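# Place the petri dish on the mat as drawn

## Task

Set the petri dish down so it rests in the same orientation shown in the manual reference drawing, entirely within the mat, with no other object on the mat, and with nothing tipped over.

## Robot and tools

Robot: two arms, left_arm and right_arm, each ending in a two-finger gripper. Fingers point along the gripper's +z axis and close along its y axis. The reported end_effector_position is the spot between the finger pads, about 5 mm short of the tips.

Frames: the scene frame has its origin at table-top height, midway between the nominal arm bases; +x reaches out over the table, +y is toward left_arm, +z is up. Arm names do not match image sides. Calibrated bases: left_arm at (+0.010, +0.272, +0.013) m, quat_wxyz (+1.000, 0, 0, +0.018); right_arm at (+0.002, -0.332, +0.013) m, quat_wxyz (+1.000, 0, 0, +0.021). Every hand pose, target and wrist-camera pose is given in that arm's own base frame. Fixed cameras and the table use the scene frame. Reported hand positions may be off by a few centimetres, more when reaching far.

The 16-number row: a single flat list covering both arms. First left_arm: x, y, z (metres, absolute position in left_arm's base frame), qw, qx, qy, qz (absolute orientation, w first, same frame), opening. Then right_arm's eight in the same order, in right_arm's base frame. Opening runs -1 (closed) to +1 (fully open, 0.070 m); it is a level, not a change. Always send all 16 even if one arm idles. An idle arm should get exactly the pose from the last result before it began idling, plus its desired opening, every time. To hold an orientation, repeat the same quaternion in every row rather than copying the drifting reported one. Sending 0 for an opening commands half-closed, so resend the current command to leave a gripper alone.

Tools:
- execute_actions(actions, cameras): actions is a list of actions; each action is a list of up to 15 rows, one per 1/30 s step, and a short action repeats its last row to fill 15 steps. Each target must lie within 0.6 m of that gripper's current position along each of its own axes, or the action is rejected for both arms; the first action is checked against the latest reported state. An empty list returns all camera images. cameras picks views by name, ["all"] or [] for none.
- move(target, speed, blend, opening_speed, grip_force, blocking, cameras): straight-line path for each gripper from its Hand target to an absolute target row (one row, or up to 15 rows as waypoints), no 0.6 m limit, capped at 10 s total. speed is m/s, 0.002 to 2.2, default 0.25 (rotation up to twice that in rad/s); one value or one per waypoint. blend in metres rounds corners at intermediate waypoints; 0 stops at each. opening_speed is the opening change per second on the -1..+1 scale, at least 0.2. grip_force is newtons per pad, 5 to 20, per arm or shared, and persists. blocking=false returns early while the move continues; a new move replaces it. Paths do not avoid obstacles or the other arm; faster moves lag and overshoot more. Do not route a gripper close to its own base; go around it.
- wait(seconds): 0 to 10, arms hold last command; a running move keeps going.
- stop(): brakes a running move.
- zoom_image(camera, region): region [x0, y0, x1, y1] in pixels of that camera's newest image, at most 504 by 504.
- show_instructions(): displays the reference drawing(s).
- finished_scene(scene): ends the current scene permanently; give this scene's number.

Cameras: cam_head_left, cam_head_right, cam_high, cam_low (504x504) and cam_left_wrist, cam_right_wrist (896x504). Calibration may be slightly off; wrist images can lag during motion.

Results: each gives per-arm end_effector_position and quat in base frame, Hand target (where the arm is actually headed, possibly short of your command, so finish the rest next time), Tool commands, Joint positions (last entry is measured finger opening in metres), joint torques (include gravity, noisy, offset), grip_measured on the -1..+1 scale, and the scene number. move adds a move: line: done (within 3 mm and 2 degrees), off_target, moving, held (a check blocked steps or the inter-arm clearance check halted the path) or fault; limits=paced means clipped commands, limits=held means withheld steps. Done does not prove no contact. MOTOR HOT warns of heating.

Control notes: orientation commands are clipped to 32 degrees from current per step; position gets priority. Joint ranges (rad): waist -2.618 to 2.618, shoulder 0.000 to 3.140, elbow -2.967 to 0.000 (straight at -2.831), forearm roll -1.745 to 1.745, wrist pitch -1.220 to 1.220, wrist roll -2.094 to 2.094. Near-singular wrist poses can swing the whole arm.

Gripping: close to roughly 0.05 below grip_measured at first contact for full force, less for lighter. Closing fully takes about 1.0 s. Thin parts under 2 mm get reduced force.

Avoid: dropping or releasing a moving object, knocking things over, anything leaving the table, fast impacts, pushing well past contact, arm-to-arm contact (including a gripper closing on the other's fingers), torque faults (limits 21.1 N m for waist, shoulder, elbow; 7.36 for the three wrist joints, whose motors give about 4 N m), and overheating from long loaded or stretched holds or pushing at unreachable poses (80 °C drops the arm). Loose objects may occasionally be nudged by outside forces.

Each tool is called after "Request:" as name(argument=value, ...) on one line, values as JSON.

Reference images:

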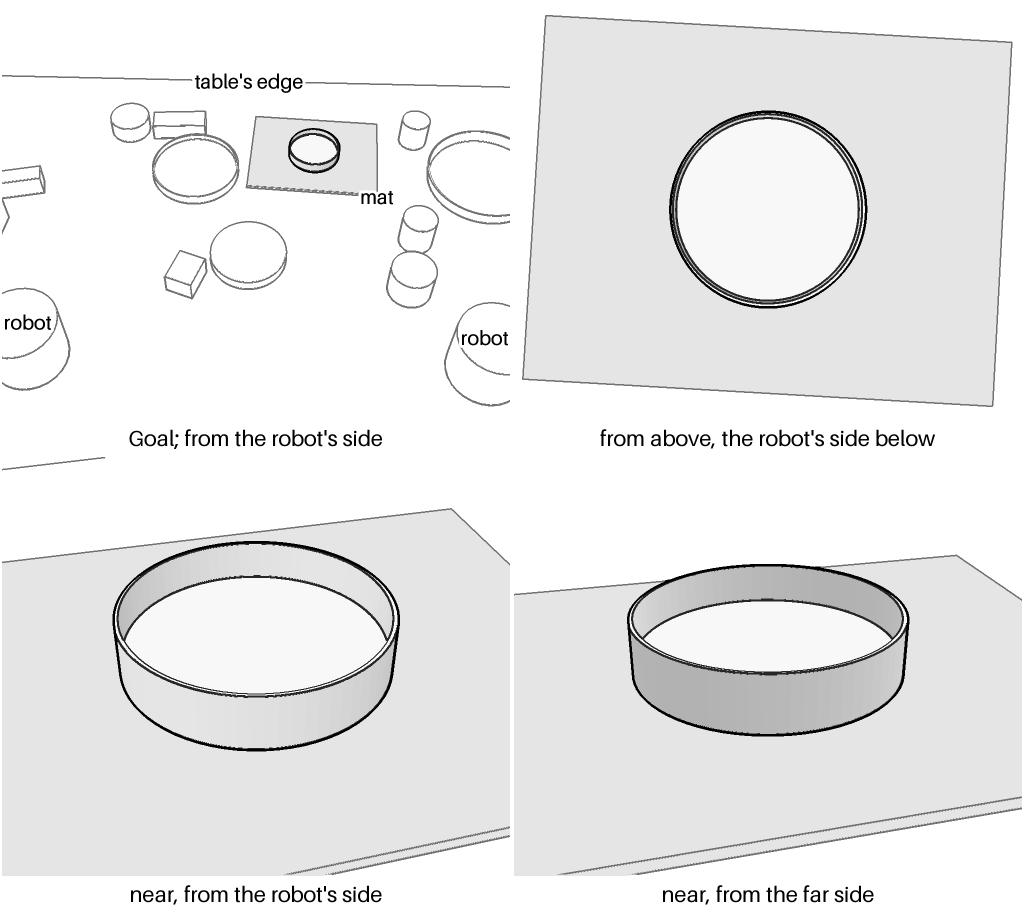

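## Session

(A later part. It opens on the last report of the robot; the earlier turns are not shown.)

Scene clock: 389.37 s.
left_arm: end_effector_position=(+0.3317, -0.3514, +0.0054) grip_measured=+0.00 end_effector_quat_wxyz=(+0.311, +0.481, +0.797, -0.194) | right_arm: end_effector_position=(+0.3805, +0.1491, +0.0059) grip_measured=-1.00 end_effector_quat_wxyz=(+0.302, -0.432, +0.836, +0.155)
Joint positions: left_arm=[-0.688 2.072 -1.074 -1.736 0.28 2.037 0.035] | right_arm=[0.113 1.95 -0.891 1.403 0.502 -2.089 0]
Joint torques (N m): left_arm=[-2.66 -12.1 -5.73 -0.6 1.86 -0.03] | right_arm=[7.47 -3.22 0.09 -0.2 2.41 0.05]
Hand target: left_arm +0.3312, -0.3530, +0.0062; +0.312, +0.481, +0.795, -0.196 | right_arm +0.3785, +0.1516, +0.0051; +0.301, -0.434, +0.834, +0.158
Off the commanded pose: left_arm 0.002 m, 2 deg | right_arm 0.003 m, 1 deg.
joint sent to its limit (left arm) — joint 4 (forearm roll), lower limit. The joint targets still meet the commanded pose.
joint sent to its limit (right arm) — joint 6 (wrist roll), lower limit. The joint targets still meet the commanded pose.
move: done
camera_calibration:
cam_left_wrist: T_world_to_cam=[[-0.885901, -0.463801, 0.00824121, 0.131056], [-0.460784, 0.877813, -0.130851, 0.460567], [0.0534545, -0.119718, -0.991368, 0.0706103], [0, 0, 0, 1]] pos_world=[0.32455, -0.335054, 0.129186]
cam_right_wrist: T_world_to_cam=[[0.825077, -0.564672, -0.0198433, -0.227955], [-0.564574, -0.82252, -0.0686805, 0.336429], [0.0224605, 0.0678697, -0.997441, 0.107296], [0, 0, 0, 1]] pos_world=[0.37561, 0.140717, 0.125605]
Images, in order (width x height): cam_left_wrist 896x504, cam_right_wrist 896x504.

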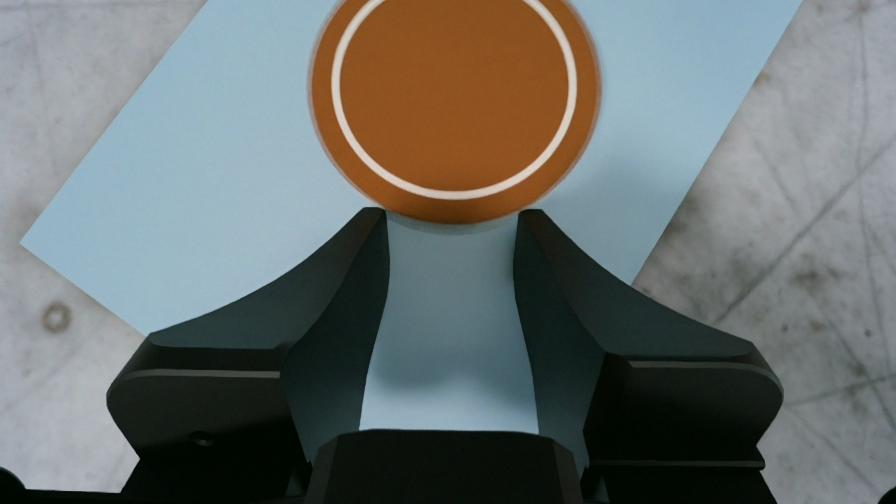

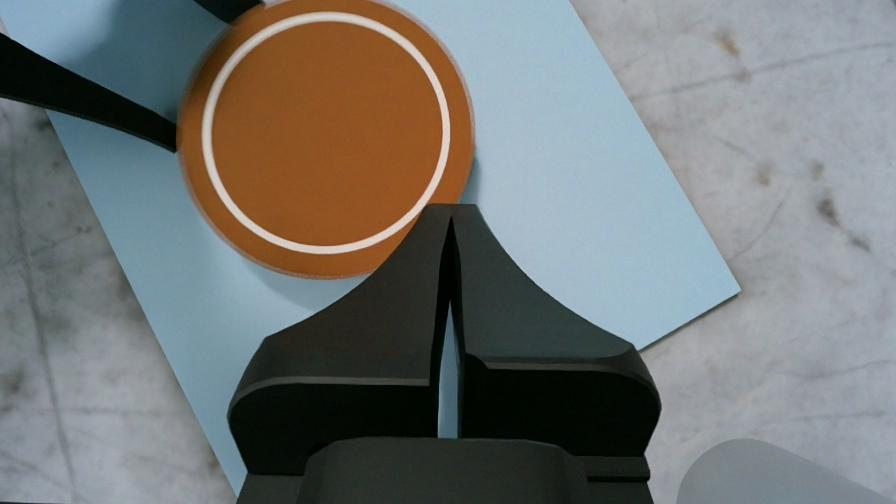

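Request:
move(target=[[0.3318,-0.3552,0.016,0.328,0.476,0.792,-0.197,0,0.3784,0.1516,0.005,0.303,-0.434,0.834,0.158,-1],[0.333,-0.3585,0.028,0.328,0.476,0.792,-0.197,0,0.3784,0.1516,0.005,0.303,-0.434,0.834,0.158,-1]], speed=0.03, cameras=["cam_left_wrist","cam_low"])

Request:
zoom_image(camera="cam_low", region=[190, 290, 370, 400])

Scene clock: 394.57 s.
left_arm: end_effector_position=(+0.3326, -0.3590, +0.0284) grip_measured=+0.01 end_effector_quat_wxyz=(+0.328, +0.477, +0.791, -0.197) | right_arm: end_effector_position=(+0.3810, +0.1472, +0.0038) grip_measured=-1.00 end_effector_quat_wxyz=(+0.301, -0.432, +0.838, +0.147)
Joint positions: left_arm=[-0.704 2.026 -1.084 -1.69 0.267 1.969 0.035] | right_arm=[0.116 1.951 -0.89 1.402 0.485 -2.089 0]
Joint torques (N m): left_arm=[-3.77 -9.79 -4.07 -0.13 2.56 0.11] | right_arm=[11.71 2.01 1.78 -0.29 2.94 0.21]
Hand target: left_arm +0.3330, -0.3585, +0.0280; +0.328, +0.476, +0.792, -0.197 | right_arm +0.3784, +0.1516, +0.0051; +0.301, -0.434, +0.835, +0.158
Off the commanded pose: left_arm 0.001 m, 0 deg | right_arm 0.005 m, 1 deg.
joint sent to its limit (right arm) — joint 6 (wrist roll), lower limit. The joint targets still meet the commanded pose.
move: off_target (right_arm)
camera_calibration:
cam_left_wrist: T_world_to_cam=[[-0.88336, -0.468691, -0.00185997, 0.125819], [-0.461941, 0.871296, -0.165689, 0.469638], [0.0792775, -0.145504, -0.986176, 0.0744527], [0, 0, 0, 1]] pos_world=[0.322186, -0.339391, 0.151471]
Images, in order (width x height): cam_low 504x504, cam_left_wrist 896x504.

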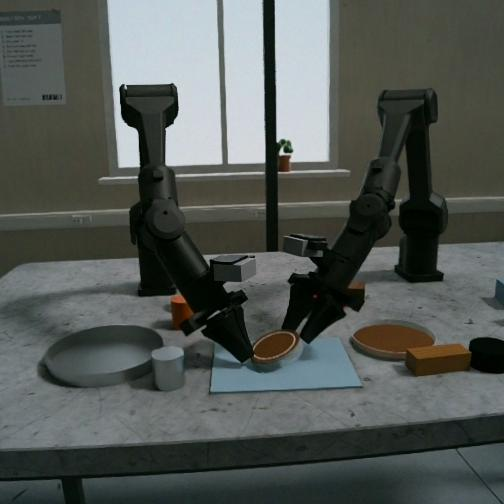

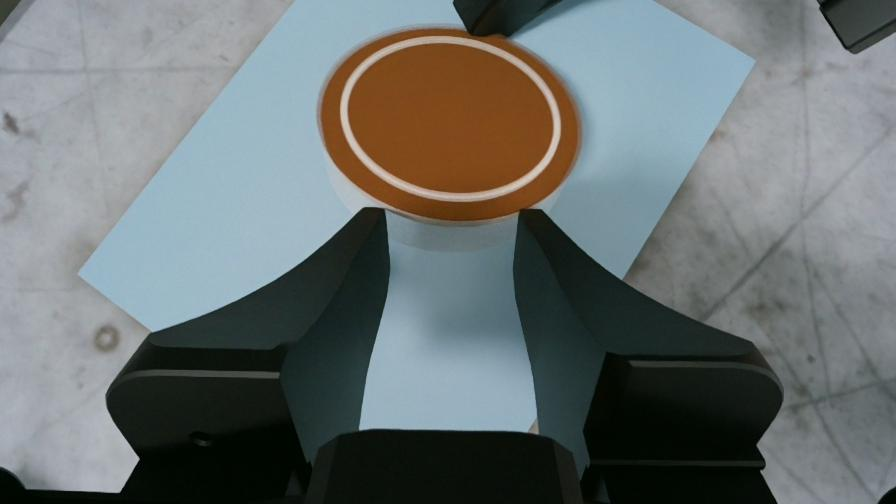

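Scaled by 2.800.

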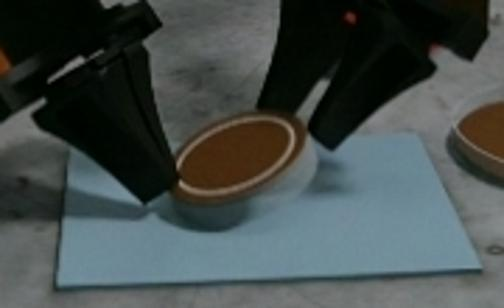

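Request:
move(target=[[0.335,-0.364,0.0395,0.328,0.476,0.792,-0.197,0,0.379,0.150,0.005,0.303,-0.434,0.834,0.158,-1],[0.3371,-0.3698,0.0505,0.328,0.476,0.792,-0.197,0,0.3800,0.1475,0.005,0.303,-0.434,0.834,0.158,-1]], speed=0.03, blend=[0.005,0], cameras=["cam_left_wrist","cam_low"])

Request:
zoom_image(camera="cam_low", region=[190, 290, 370, 400])

Scene clock: 408.20 s.
left_arm: end_effector_position=(+0.3368, -0.3699, +0.0503) grip_measured=+0.00 end_effector_quat_wxyz=(+0.328, +0.476, +0.792, -0.197) | right_arm: end_effector_position=(+0.3784, +0.1489, +0.0041) grip_measured=-1.00 end_effector_quat_wxyz=(+0.299, -0.436, +0.834, +0.160)
Joint positions: left_arm=[-0.721 2.002 -1.158 -1.332 0.26 1.586 0.035] | right_arm=[0.106 1.956 -0.892 1.389 0.518 -2.089 0]
Joint torques (N m): left_arm=[-3.56 -7.72 -2.76 -0.13 1.75 0.01] | right_arm=[6.64 -4.29 -3.2 0.29 1.88 0.21]
Hand target: left_arm +0.3371, -0.3698, +0.0505; +0.328, +0.476, +0.792, -0.197 | right_arm +0.3801, +0.1475, +0.0051; +0.301, -0.434, +0.834, +0.158
Off the commanded pose: left_arm 0.000 m, 0 deg | right_arm 0.002 m, 1 deg.
joint sent to its limit (right arm) — joint 6 (wrist roll), lower limit. The joint targets still meet the commanded pose.
move: done
camera_calibration:
cam_left_wrist: T_world_to_cam=[[-0.8828, -0.469747, -0.00146085, 0.123881], [-0.463147, 0.870908, -0.16436, 0.484867], [0.07848, -0.144421, -0.986399, 0.0947872], [0, 0, 0, 1]] pos_world=[0.326488, -0.350393, 0.173372]
Images, in order (width x height): cam_low 504x504, cam_left_wrist 896x504.

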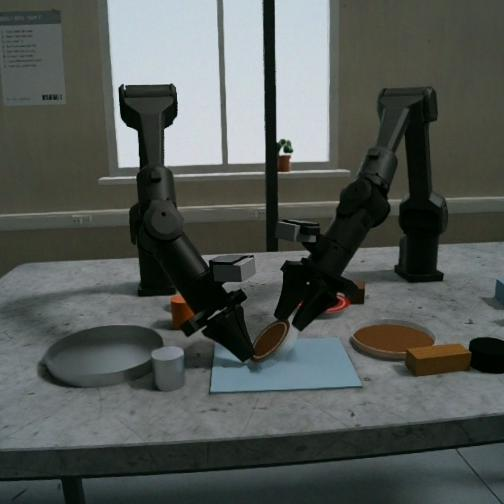

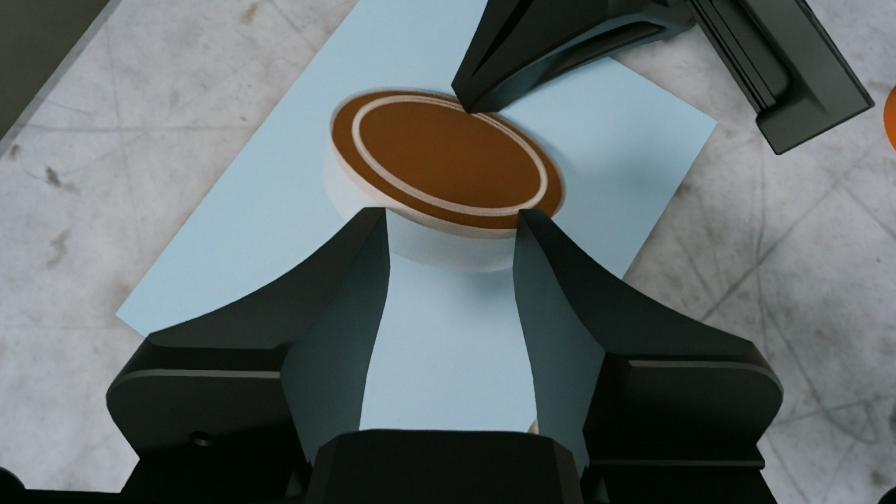

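Scaled by 2.800.

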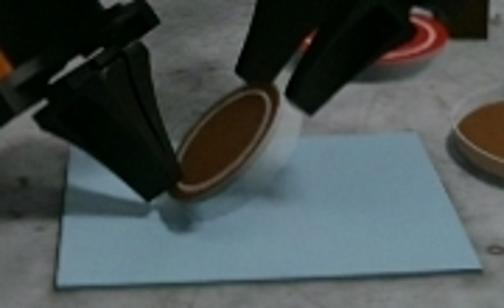

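Request:
move(target=[[0.3407,-0.3797,0.059,0.328,0.476,0.792,-0.197,0,0.3807,0.1456,0.005,0.303,-0.434,0.834,0.158,-1],[0.3447,-0.3905,0.0655,0.328,0.476,0.792,-0.197,0,0.382,0.1418,0.005,0.303,-0.434,0.834,0.158,-1]], speed=0.03, blend=[0.005,0], cameras=["cam_left_wrist","cam_low","cam_right_wrist"])

Request:
zoom_image(camera="cam_low", region=[190, 290, 370, 400])

Scene clock: 414.27 s.
left_arm: end_effector_position=(+0.3449, -0.3904, +0.0659) grip_measured=+0.00 end_effector_quat_wxyz=(+0.328, +0.476, +0.792, -0.197) | right_arm: end_effector_position=(+0.3820, +0.1417, +0.0050) grip_measured=-1.00 end_effector_quat_wxyz=(+0.301, -0.434, +0.834, +0.158)
Joint positions: left_arm=[-0.749 2.026 -1.276 -1.008 0.277 1.231 0.035] | right_arm=[0.084 1.958 -0.9 1.375 0.526 -2.089 0]
Joint torques (N m): left_arm=[-1.54 -7.81 -2.23 -0.09 0.6 -0.04] | right_arm=[1.23 -5.67 -4.22 0.12 0.56 0.2]
Hand target: left_arm +0.3447, -0.3905, +0.0655; +0.328, +0.476, +0.792, -0.197 | right_arm +0.3821, +0.1418, +0.0051; +0.301, -0.434, +0.834, +0.158
Off the commanded pose: left_arm 0.000 m, 0 deg | right_arm 0.000 m, 0 deg.
joint sent to its limit (right arm) — joint 6 (wrist roll), lower limit. The joint targets still meet the commanded pose.
move: done
camera_calibration:
cam_left_wrist: T_world_to_cam=[[-0.882245, -0.470787, -0.00167596, 0.120716], [-0.464033, 0.870178, -0.165721, 0.509223], [0.0794778, -0.145429, -0.986171, 0.105844], [0, 0, 0, 1]] pos_world=[0.334385, -0.37089, 0.188971]
cam_right_wrist: T_world_to_cam=[[0.828948, -0.558774, -0.0248255, -0.235639], [-0.559031, -0.826255, -0.0691933, 0.329556], [0.0181513, 0.0712359, -0.997294, 0.108039], [0, 0, 0, 1]] pos_world=[0.377603, 0.132932, 0.1247]
Images, in order (width x height): cam_low 504x504, cam_left_wrist 896x504, cam_right_wrist 896x504.

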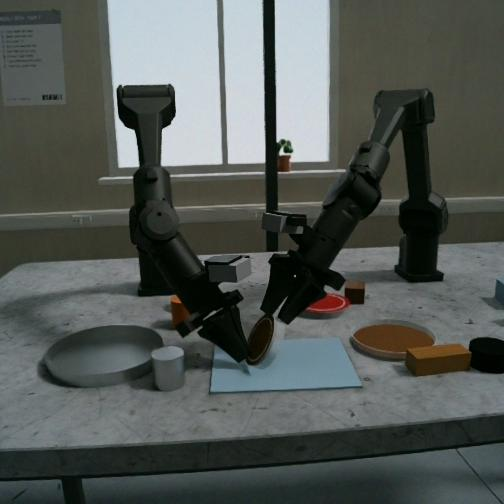

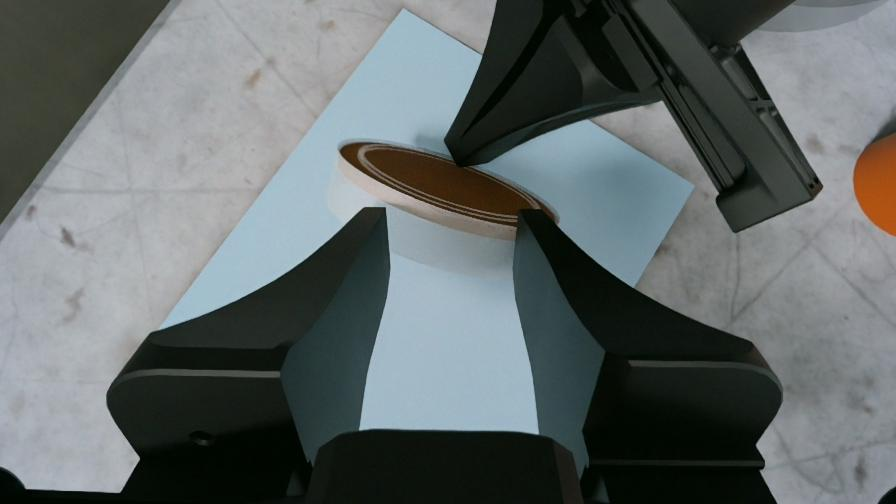

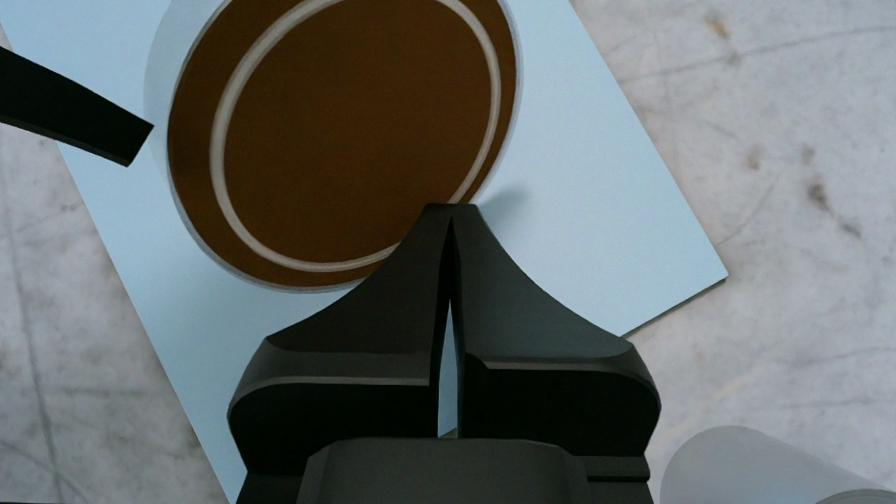

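Scaled by 2.800.

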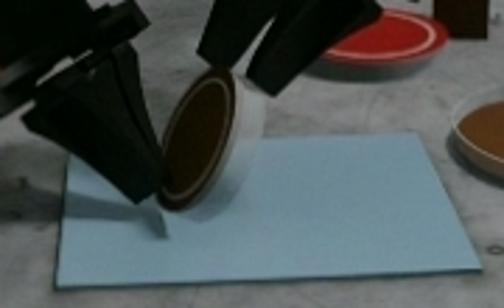

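Request:
move(target=[[0.3488,-0.402,0.070,0.328,0.476,0.792,-0.197,0,0.383,0.139,0.005,0.303,-0.434,0.834,0.158,-1],[0.3522,-0.4113,0.072,0.328,0.476,0.792,-0.197,0,0.3843,0.1352,0.005,0.303,-0.434,0.834,0.158,-1]], speed=0.03, blend=[0.005,0], cameras=["cam_left_wrist","cam_low","cam_right_wrist"])

Request:
zoom_image(camera="cam_low", region=[190, 290, 370, 400])

Scene clock: 421.83 s.
left_arm: end_effector_position=(+0.3513, -0.4119, +0.0716) grip_measured=+0.00 end_effector_quat_wxyz=(+0.327, +0.477, +0.792, -0.198) | right_arm: end_effector_position=(+0.3841, +0.1358, +0.0053) grip_measured=-1.00 end_effector_quat_wxyz=(+0.301, -0.434, +0.834, +0.159)
Joint positions: left_arm=[-0.776 2.076 -1.391 -0.803 0.303 1.001 0.035] | right_arm=[0.063 1.961 -0.908 1.356 0.54 -2.089 0]
Joint torques (N m): left_arm=[0.99 -10.47 -2.37 0.08 -0.65 0.11] | right_arm=[0.68 -5.76 -3.77 0.06 0.42 0.18]
Hand target: left_arm +0.3522, -0.4113, +0.0720; +0.328, +0.476, +0.792, -0.197 | right_arm +0.3844, +0.1352, +0.0051; +0.301, -0.434, +0.834, +0.158
Off the commanded pose: left_arm 0.001 m, 0 deg | right_arm 0.001 m, 0 deg.
joint sent to its limit (right arm) — joint 6 (wrist roll), lower limit. The joint targets still meet the commanded pose.
move: done
camera_calibration:
cam_left_wrist: T_world_to_cam=[[-0.883443, -0.468539, 0.000150763, 0.117544], [-0.462239, 0.871513, -0.163707, 0.531557], [0.0765717, -0.144696, -0.986509, 0.109142], [0, 0, 0, 1]] pos_world=[0.341193, -0.392393, 0.194672]
cam_right_wrist: T_world_to_cam=[[0.830065, -0.557124, -0.0245912, -0.241359], [-0.557341, -0.827268, -0.0707066, 0.325335], [0.0190489, 0.0723968, -0.997194, 0.108237], [0, 0, 0, 1]] pos_world=[0.379604, 0.126836, 0.125002]
Images, in order (width x height): cam_low 504x504, cam_left_wrist 896x504, cam_right_wrist 896x504.

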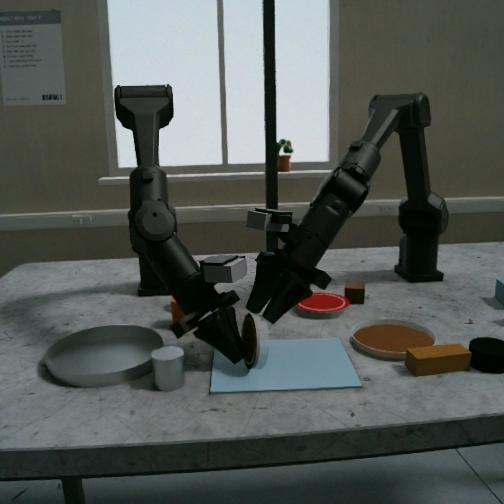

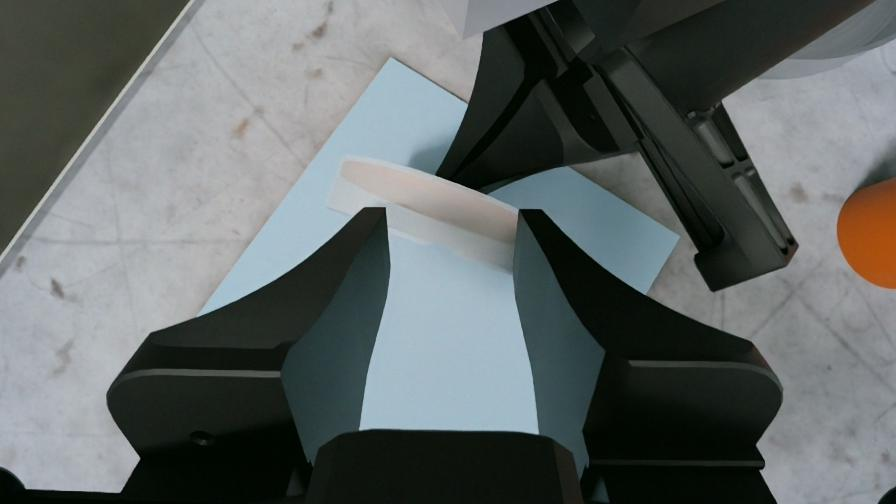

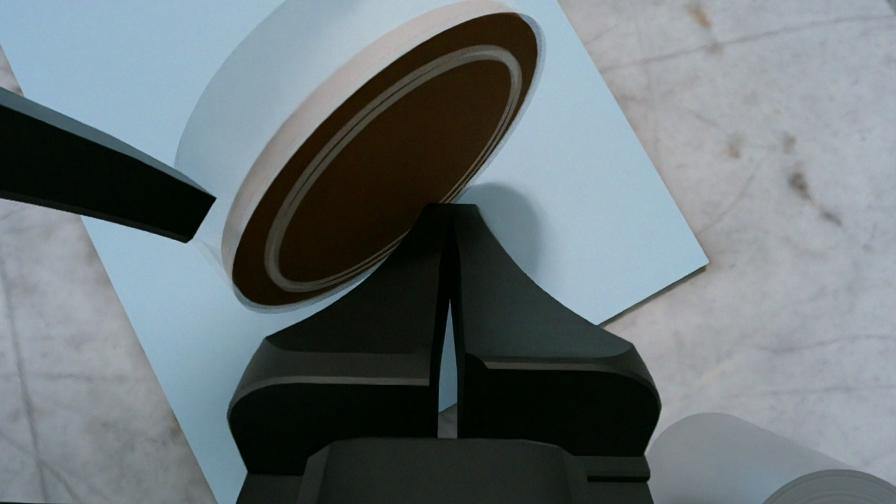

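Scaled by 2.800.

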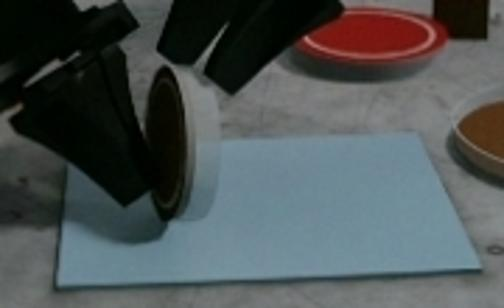

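Request:
move(target=[[0.352,-0.412,0.0695,0.328,0.476,0.792,-0.197,0,0.386,0.12,0.02,0.303,-0.434,0.834,0.158,-1],[0.352,-0.412,0.0695,0.328,0.476,0.792,-0.197,0,0.29,0.11,0.11,0.497,-0.0905,0.861,0.0523,0.2],[0.352,-0.412,0.0695,0.328,0.476,0.792,-0.197,0,0.297,0.144,0.067,0.497,-0.0905,0.861,0.0523,0.2]], speed=[0.06,0.25,0.15], cameras=["cam_left_wrist","cam_low","cam_right_wrist"])

Request:
zoom_image(camera="cam_low", region=[190, 290, 370, 400])

Scene clock: 457.10 s.
left_arm: end_effector_position=(+0.3522, -0.4121, +0.0700) grip_measured=+0.00 end_effector_quat_wxyz=(+0.328, +0.476, +0.792, -0.197) | right_arm: end_effector_position=(+0.2970, +0.1443, +0.0669) grip_measured=+0.20 end_effector_quat_wxyz=(+0.497, -0.091, +0.861, +0.052)
Joint positions: left_arm=[-0.776 2.08 -1.39 -0.817 0.296 1.015 0.035] | right_arm=[0.762 1.583 -0.285 0.723 -0.756 -0.272 0.042]
Joint torques (N m): left_arm=[0.05 -13.61 -2.6 -0.07 -0.55 -0.03] | right_arm=[0.18 -3.89 -2.87 -0.17 -0.46 0.03]
Hand target: left_arm +0.3520, -0.4120, +0.0695; +0.328, +0.476, +0.792, -0.197 | right_arm +0.2970, +0.1440, +0.0670; +0.497, -0.091, +0.861, +0.052
Off the commanded pose: left_arm 0.001 m, 0 deg | right_arm 0.000 m, 0 deg.
move: done
camera_calibration:
cam_left_wrist: T_world_to_cam=[[-0.882589, -0.470141, -0.00189214, 0.117407], [-0.463361, 0.870529, -0.165758, 0.532017], [0.0795769, -0.14542, -0.986165, 0.106233], [0, 0, 0, 1]] pos_world=[0.341685, -0.39249, 0.193171]
cam_right_wrist: T_world_to_cam=[[0.232715, -0.972436, -0.0145662, 0.0738617], [-0.888291, -0.206433, -0.410273, 0.319541], [0.395957, 0.108416, -0.911846, 0.0478794], [0, 0, 0, 1]] pos_world=[0.247699, 0.132599, 0.175834]
Images, in order (width x height): cam_low 504x504, cam_left_wrist 896x504, cam_right_wrist 896x504.

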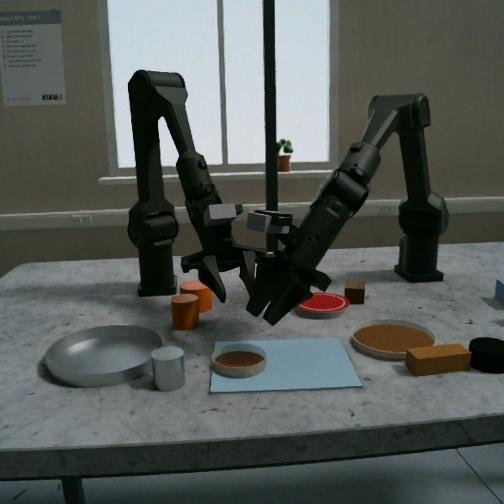

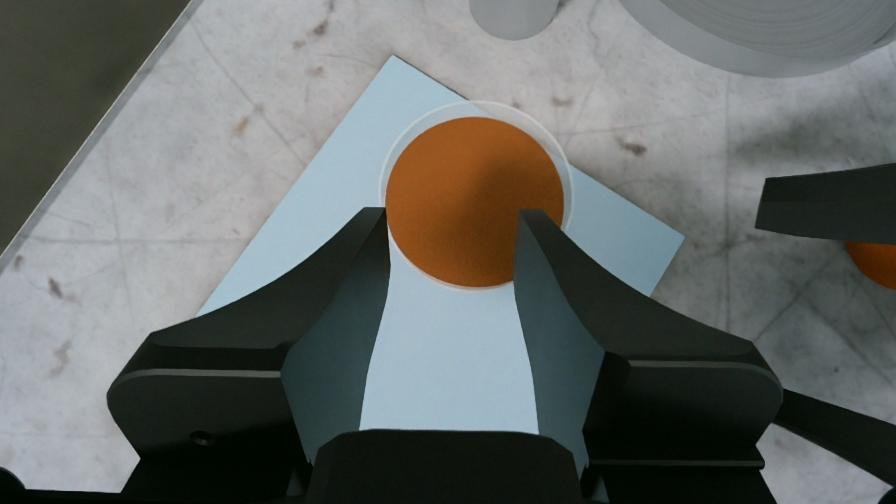

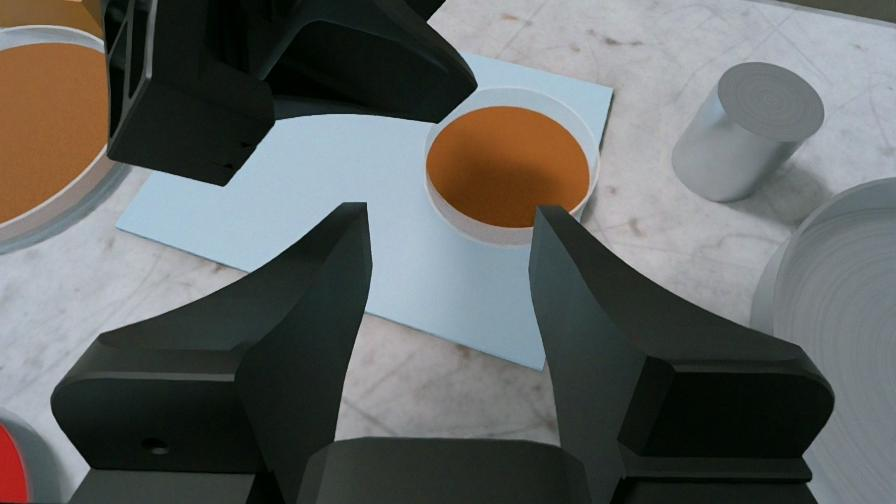

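Scaled by 2.800.

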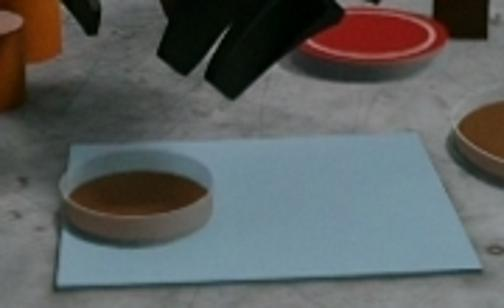

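Request:
move(target=[[0.24,-0.25,0.2,0.328,0.476,0.792,-0.197,0,0.30,0.15,0.09,0.1305,-0.0173,0.9913,0.0023,0],[0.24,-0.25,0.2,0.328,0.476,0.792,-0.197,0,0.371,0.178,0.05,0.1305,-0.0173,0.9913,0.0023,0],[0.24,-0.25,0.2,0.328,0.476,0.792,-0.197,0,0.371,0.178,0.012,0.1305,-0.0173,0.9913,0.0023,0]], speed=[0.25,0.2,0.06], cameras=["cam_low","cam_right_wrist"])

Scene clock: 488.67 s.
left_arm: end_effector_position=(+0.2401, -0.2498, +0.2005) grip_measured=+0.00 end_effector_quat_wxyz=(+0.328, +0.476, +0.792, -0.197) | right_arm: end_effector_position=(+0.3708, +0.1780, +0.0116) grip_measured=+0.00 end_effector_quat_wxyz=(+0.300, -0.024, +0.952, +0.062)
Joint positions: left_arm=[-0.59 1.269 -0.907 -0.579 0.656 0.84 0.035] | right_arm=[0.545 1.872 -0.845 1.74 -0.185 -1.305 0.035]
Joint torques (N m): left_arm=[-0.31 -4.68 -3.72 -0.3 -0.65 0.1] | right_arm=[0.15 -5.61 -4.49 0 0.07 0.22]
Hand target: left_arm +0.2400, -0.2500, +0.2000; +0.328, +0.476, +0.792, -0.197 | right_arm +0.3709, +0.1779, +0.0117; +0.300, -0.024, +0.952, +0.062
Off the commanded pose: left_arm 0.000 m, 0 deg | right_arm 0.000 m, 21 deg.
joint sent to its limit (right arm) — joint 4 (forearm roll), upper limit. The joint targets are off in orientation, not in position.
move: off_target (right_arm)
camera_calibration:
cam_right_wrist: T_world_to_cam=[[0.0996649, -0.986924, -0.126683, 0.14192], [-0.994823, -0.101375, 0.00710409, 0.385376], [-0.0198536, 0.125319, -0.991918, 0.116633], [0, 0, 0, 1]] pos_world=[0.371552, 0.164515, 0.130932]
Images, in order (width x height): cam_low 504x504, cam_right_wrist 896x504.

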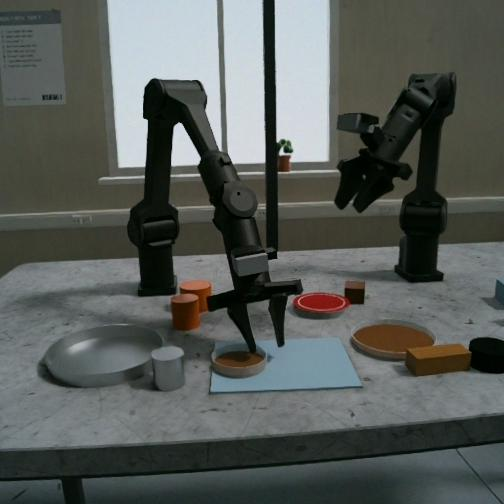

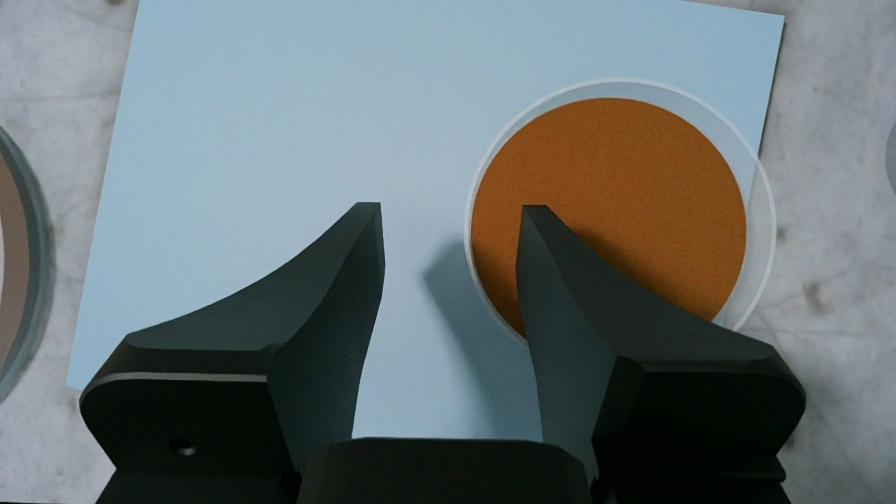

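Request:
move(target=[[0.24,-0.25,0.2,0.328,0.476,0.792,-0.197,0,0.369,0.238,0.012,0.300,-0.024,0.952,0.062,0],[0.24,-0.25,0.2,0.328,0.476,0.792,-0.197,0,0.369,0.235,0.012,0.300,-0.024,0.952,0.062,0],[0.24,-0.25,0.2,0.328,0.476,0.792,-0.197,0,0.367,0.235,0.06,0.300,-0.024,0.952,0.062,0],[0.24,-0.25,0.2,0.328,0.476,0.792,-0.197,0,0.27,0.08,0.16,0.300,-0.024,0.952,0.062,0]], speed=[0.06,0.06,0.1,0.25], cameras=["cam_low","cam_right_wrist","cam_head_left"])

Request:
zoom_image(camera="cam_low", region=[190, 290, 370, 400])

Request:
zoom_image(camera="cam_head_left", region=[200, 220, 340, 340])

Scene clock: 498.83 s.
left_arm: end_effector_position=(+0.2401, -0.2498, +0.2005) grip_measured=+0.00 end_effector_quat_wxyz=(+0.328, +0.476, +0.792, -0.197) | right_arm: end_effector_position=(+0.2702, +0.0801, +0.1594) grip_measured=+0.00 end_effector_quat_wxyz=(+0.491, -0.013, +0.868, +0.073)
Joint positions: left_arm=[-0.59 1.269 -0.907 -0.579 0.656 0.84 0.035] | right_arm=[0.544 0.943 -0.349 1.74 -0.332 -1.417 0.035]
Joint torques (N m): left_arm=[-0.33 -4.73 -3.81 -0.3 -0.65 0.11] | right_arm=[0.67 -0.51 -5.95 -0.15 -0.04 0.2]
Hand target: left_arm +0.2400, -0.2500, +0.2000; +0.328, +0.476, +0.792, -0.197 | right_arm +0.2702, +0.0801, +0.1595; +0.491, -0.013, +0.868, +0.073
Off the commanded pose: left_arm 0.000 m, 0 deg | right_arm 0.001 m, 24 deg.
joint sent to its limit (right arm) — joint 4 (forearm roll), upper limit. The joint targets are off in orientation, not in position.
move: off_target (right_arm)
camera_calibration:
cam_right_wrist: T_world_to_cam=[[0.118268, -0.984742, -0.127653, 0.0689139], [-0.915059, -0.0581633, -0.399103, 0.314101], [0.385589, 0.164011, -0.907977, 0.147529], [0, 0, 0, 1]] pos_world=[0.222385, 0.0619352, 0.268109]
Images, in order (width x height): cam_head_left 504x504, cam_low 504x504, cam_right_wrist 896x504.

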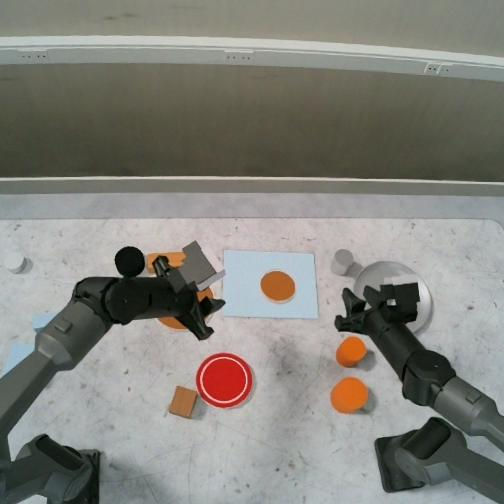

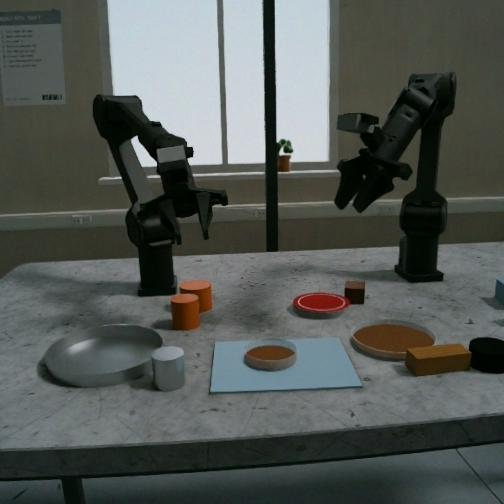

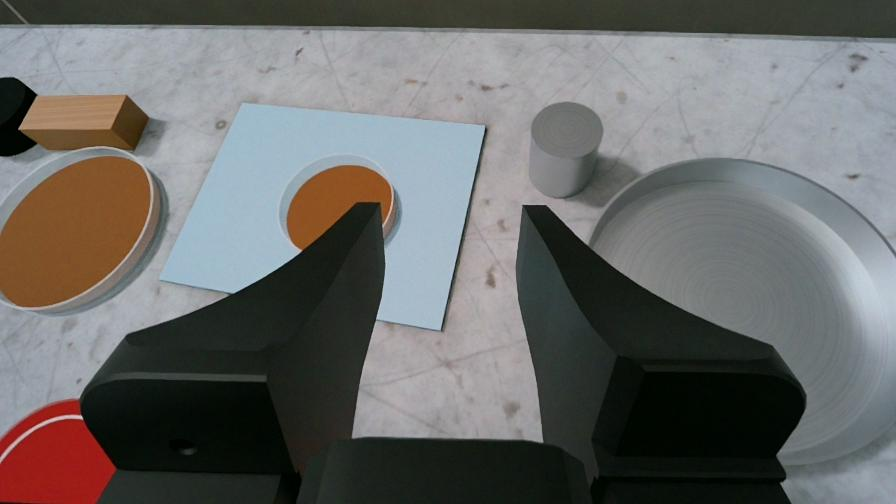

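Scaled by 2.800.

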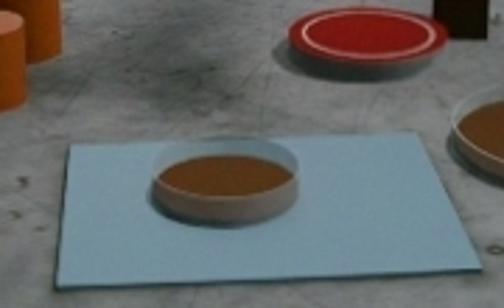

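Scaled by 3.600.

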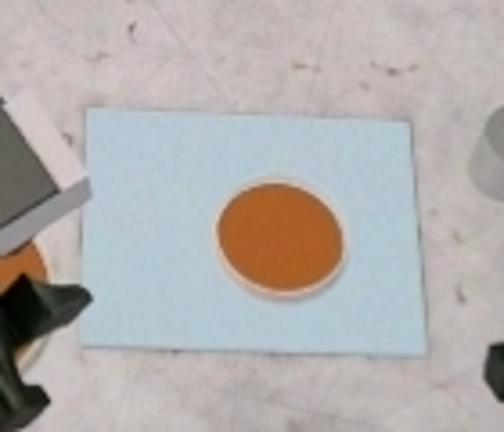

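Request:
finished_scene(scene=1)

The scene is finished: the task was done.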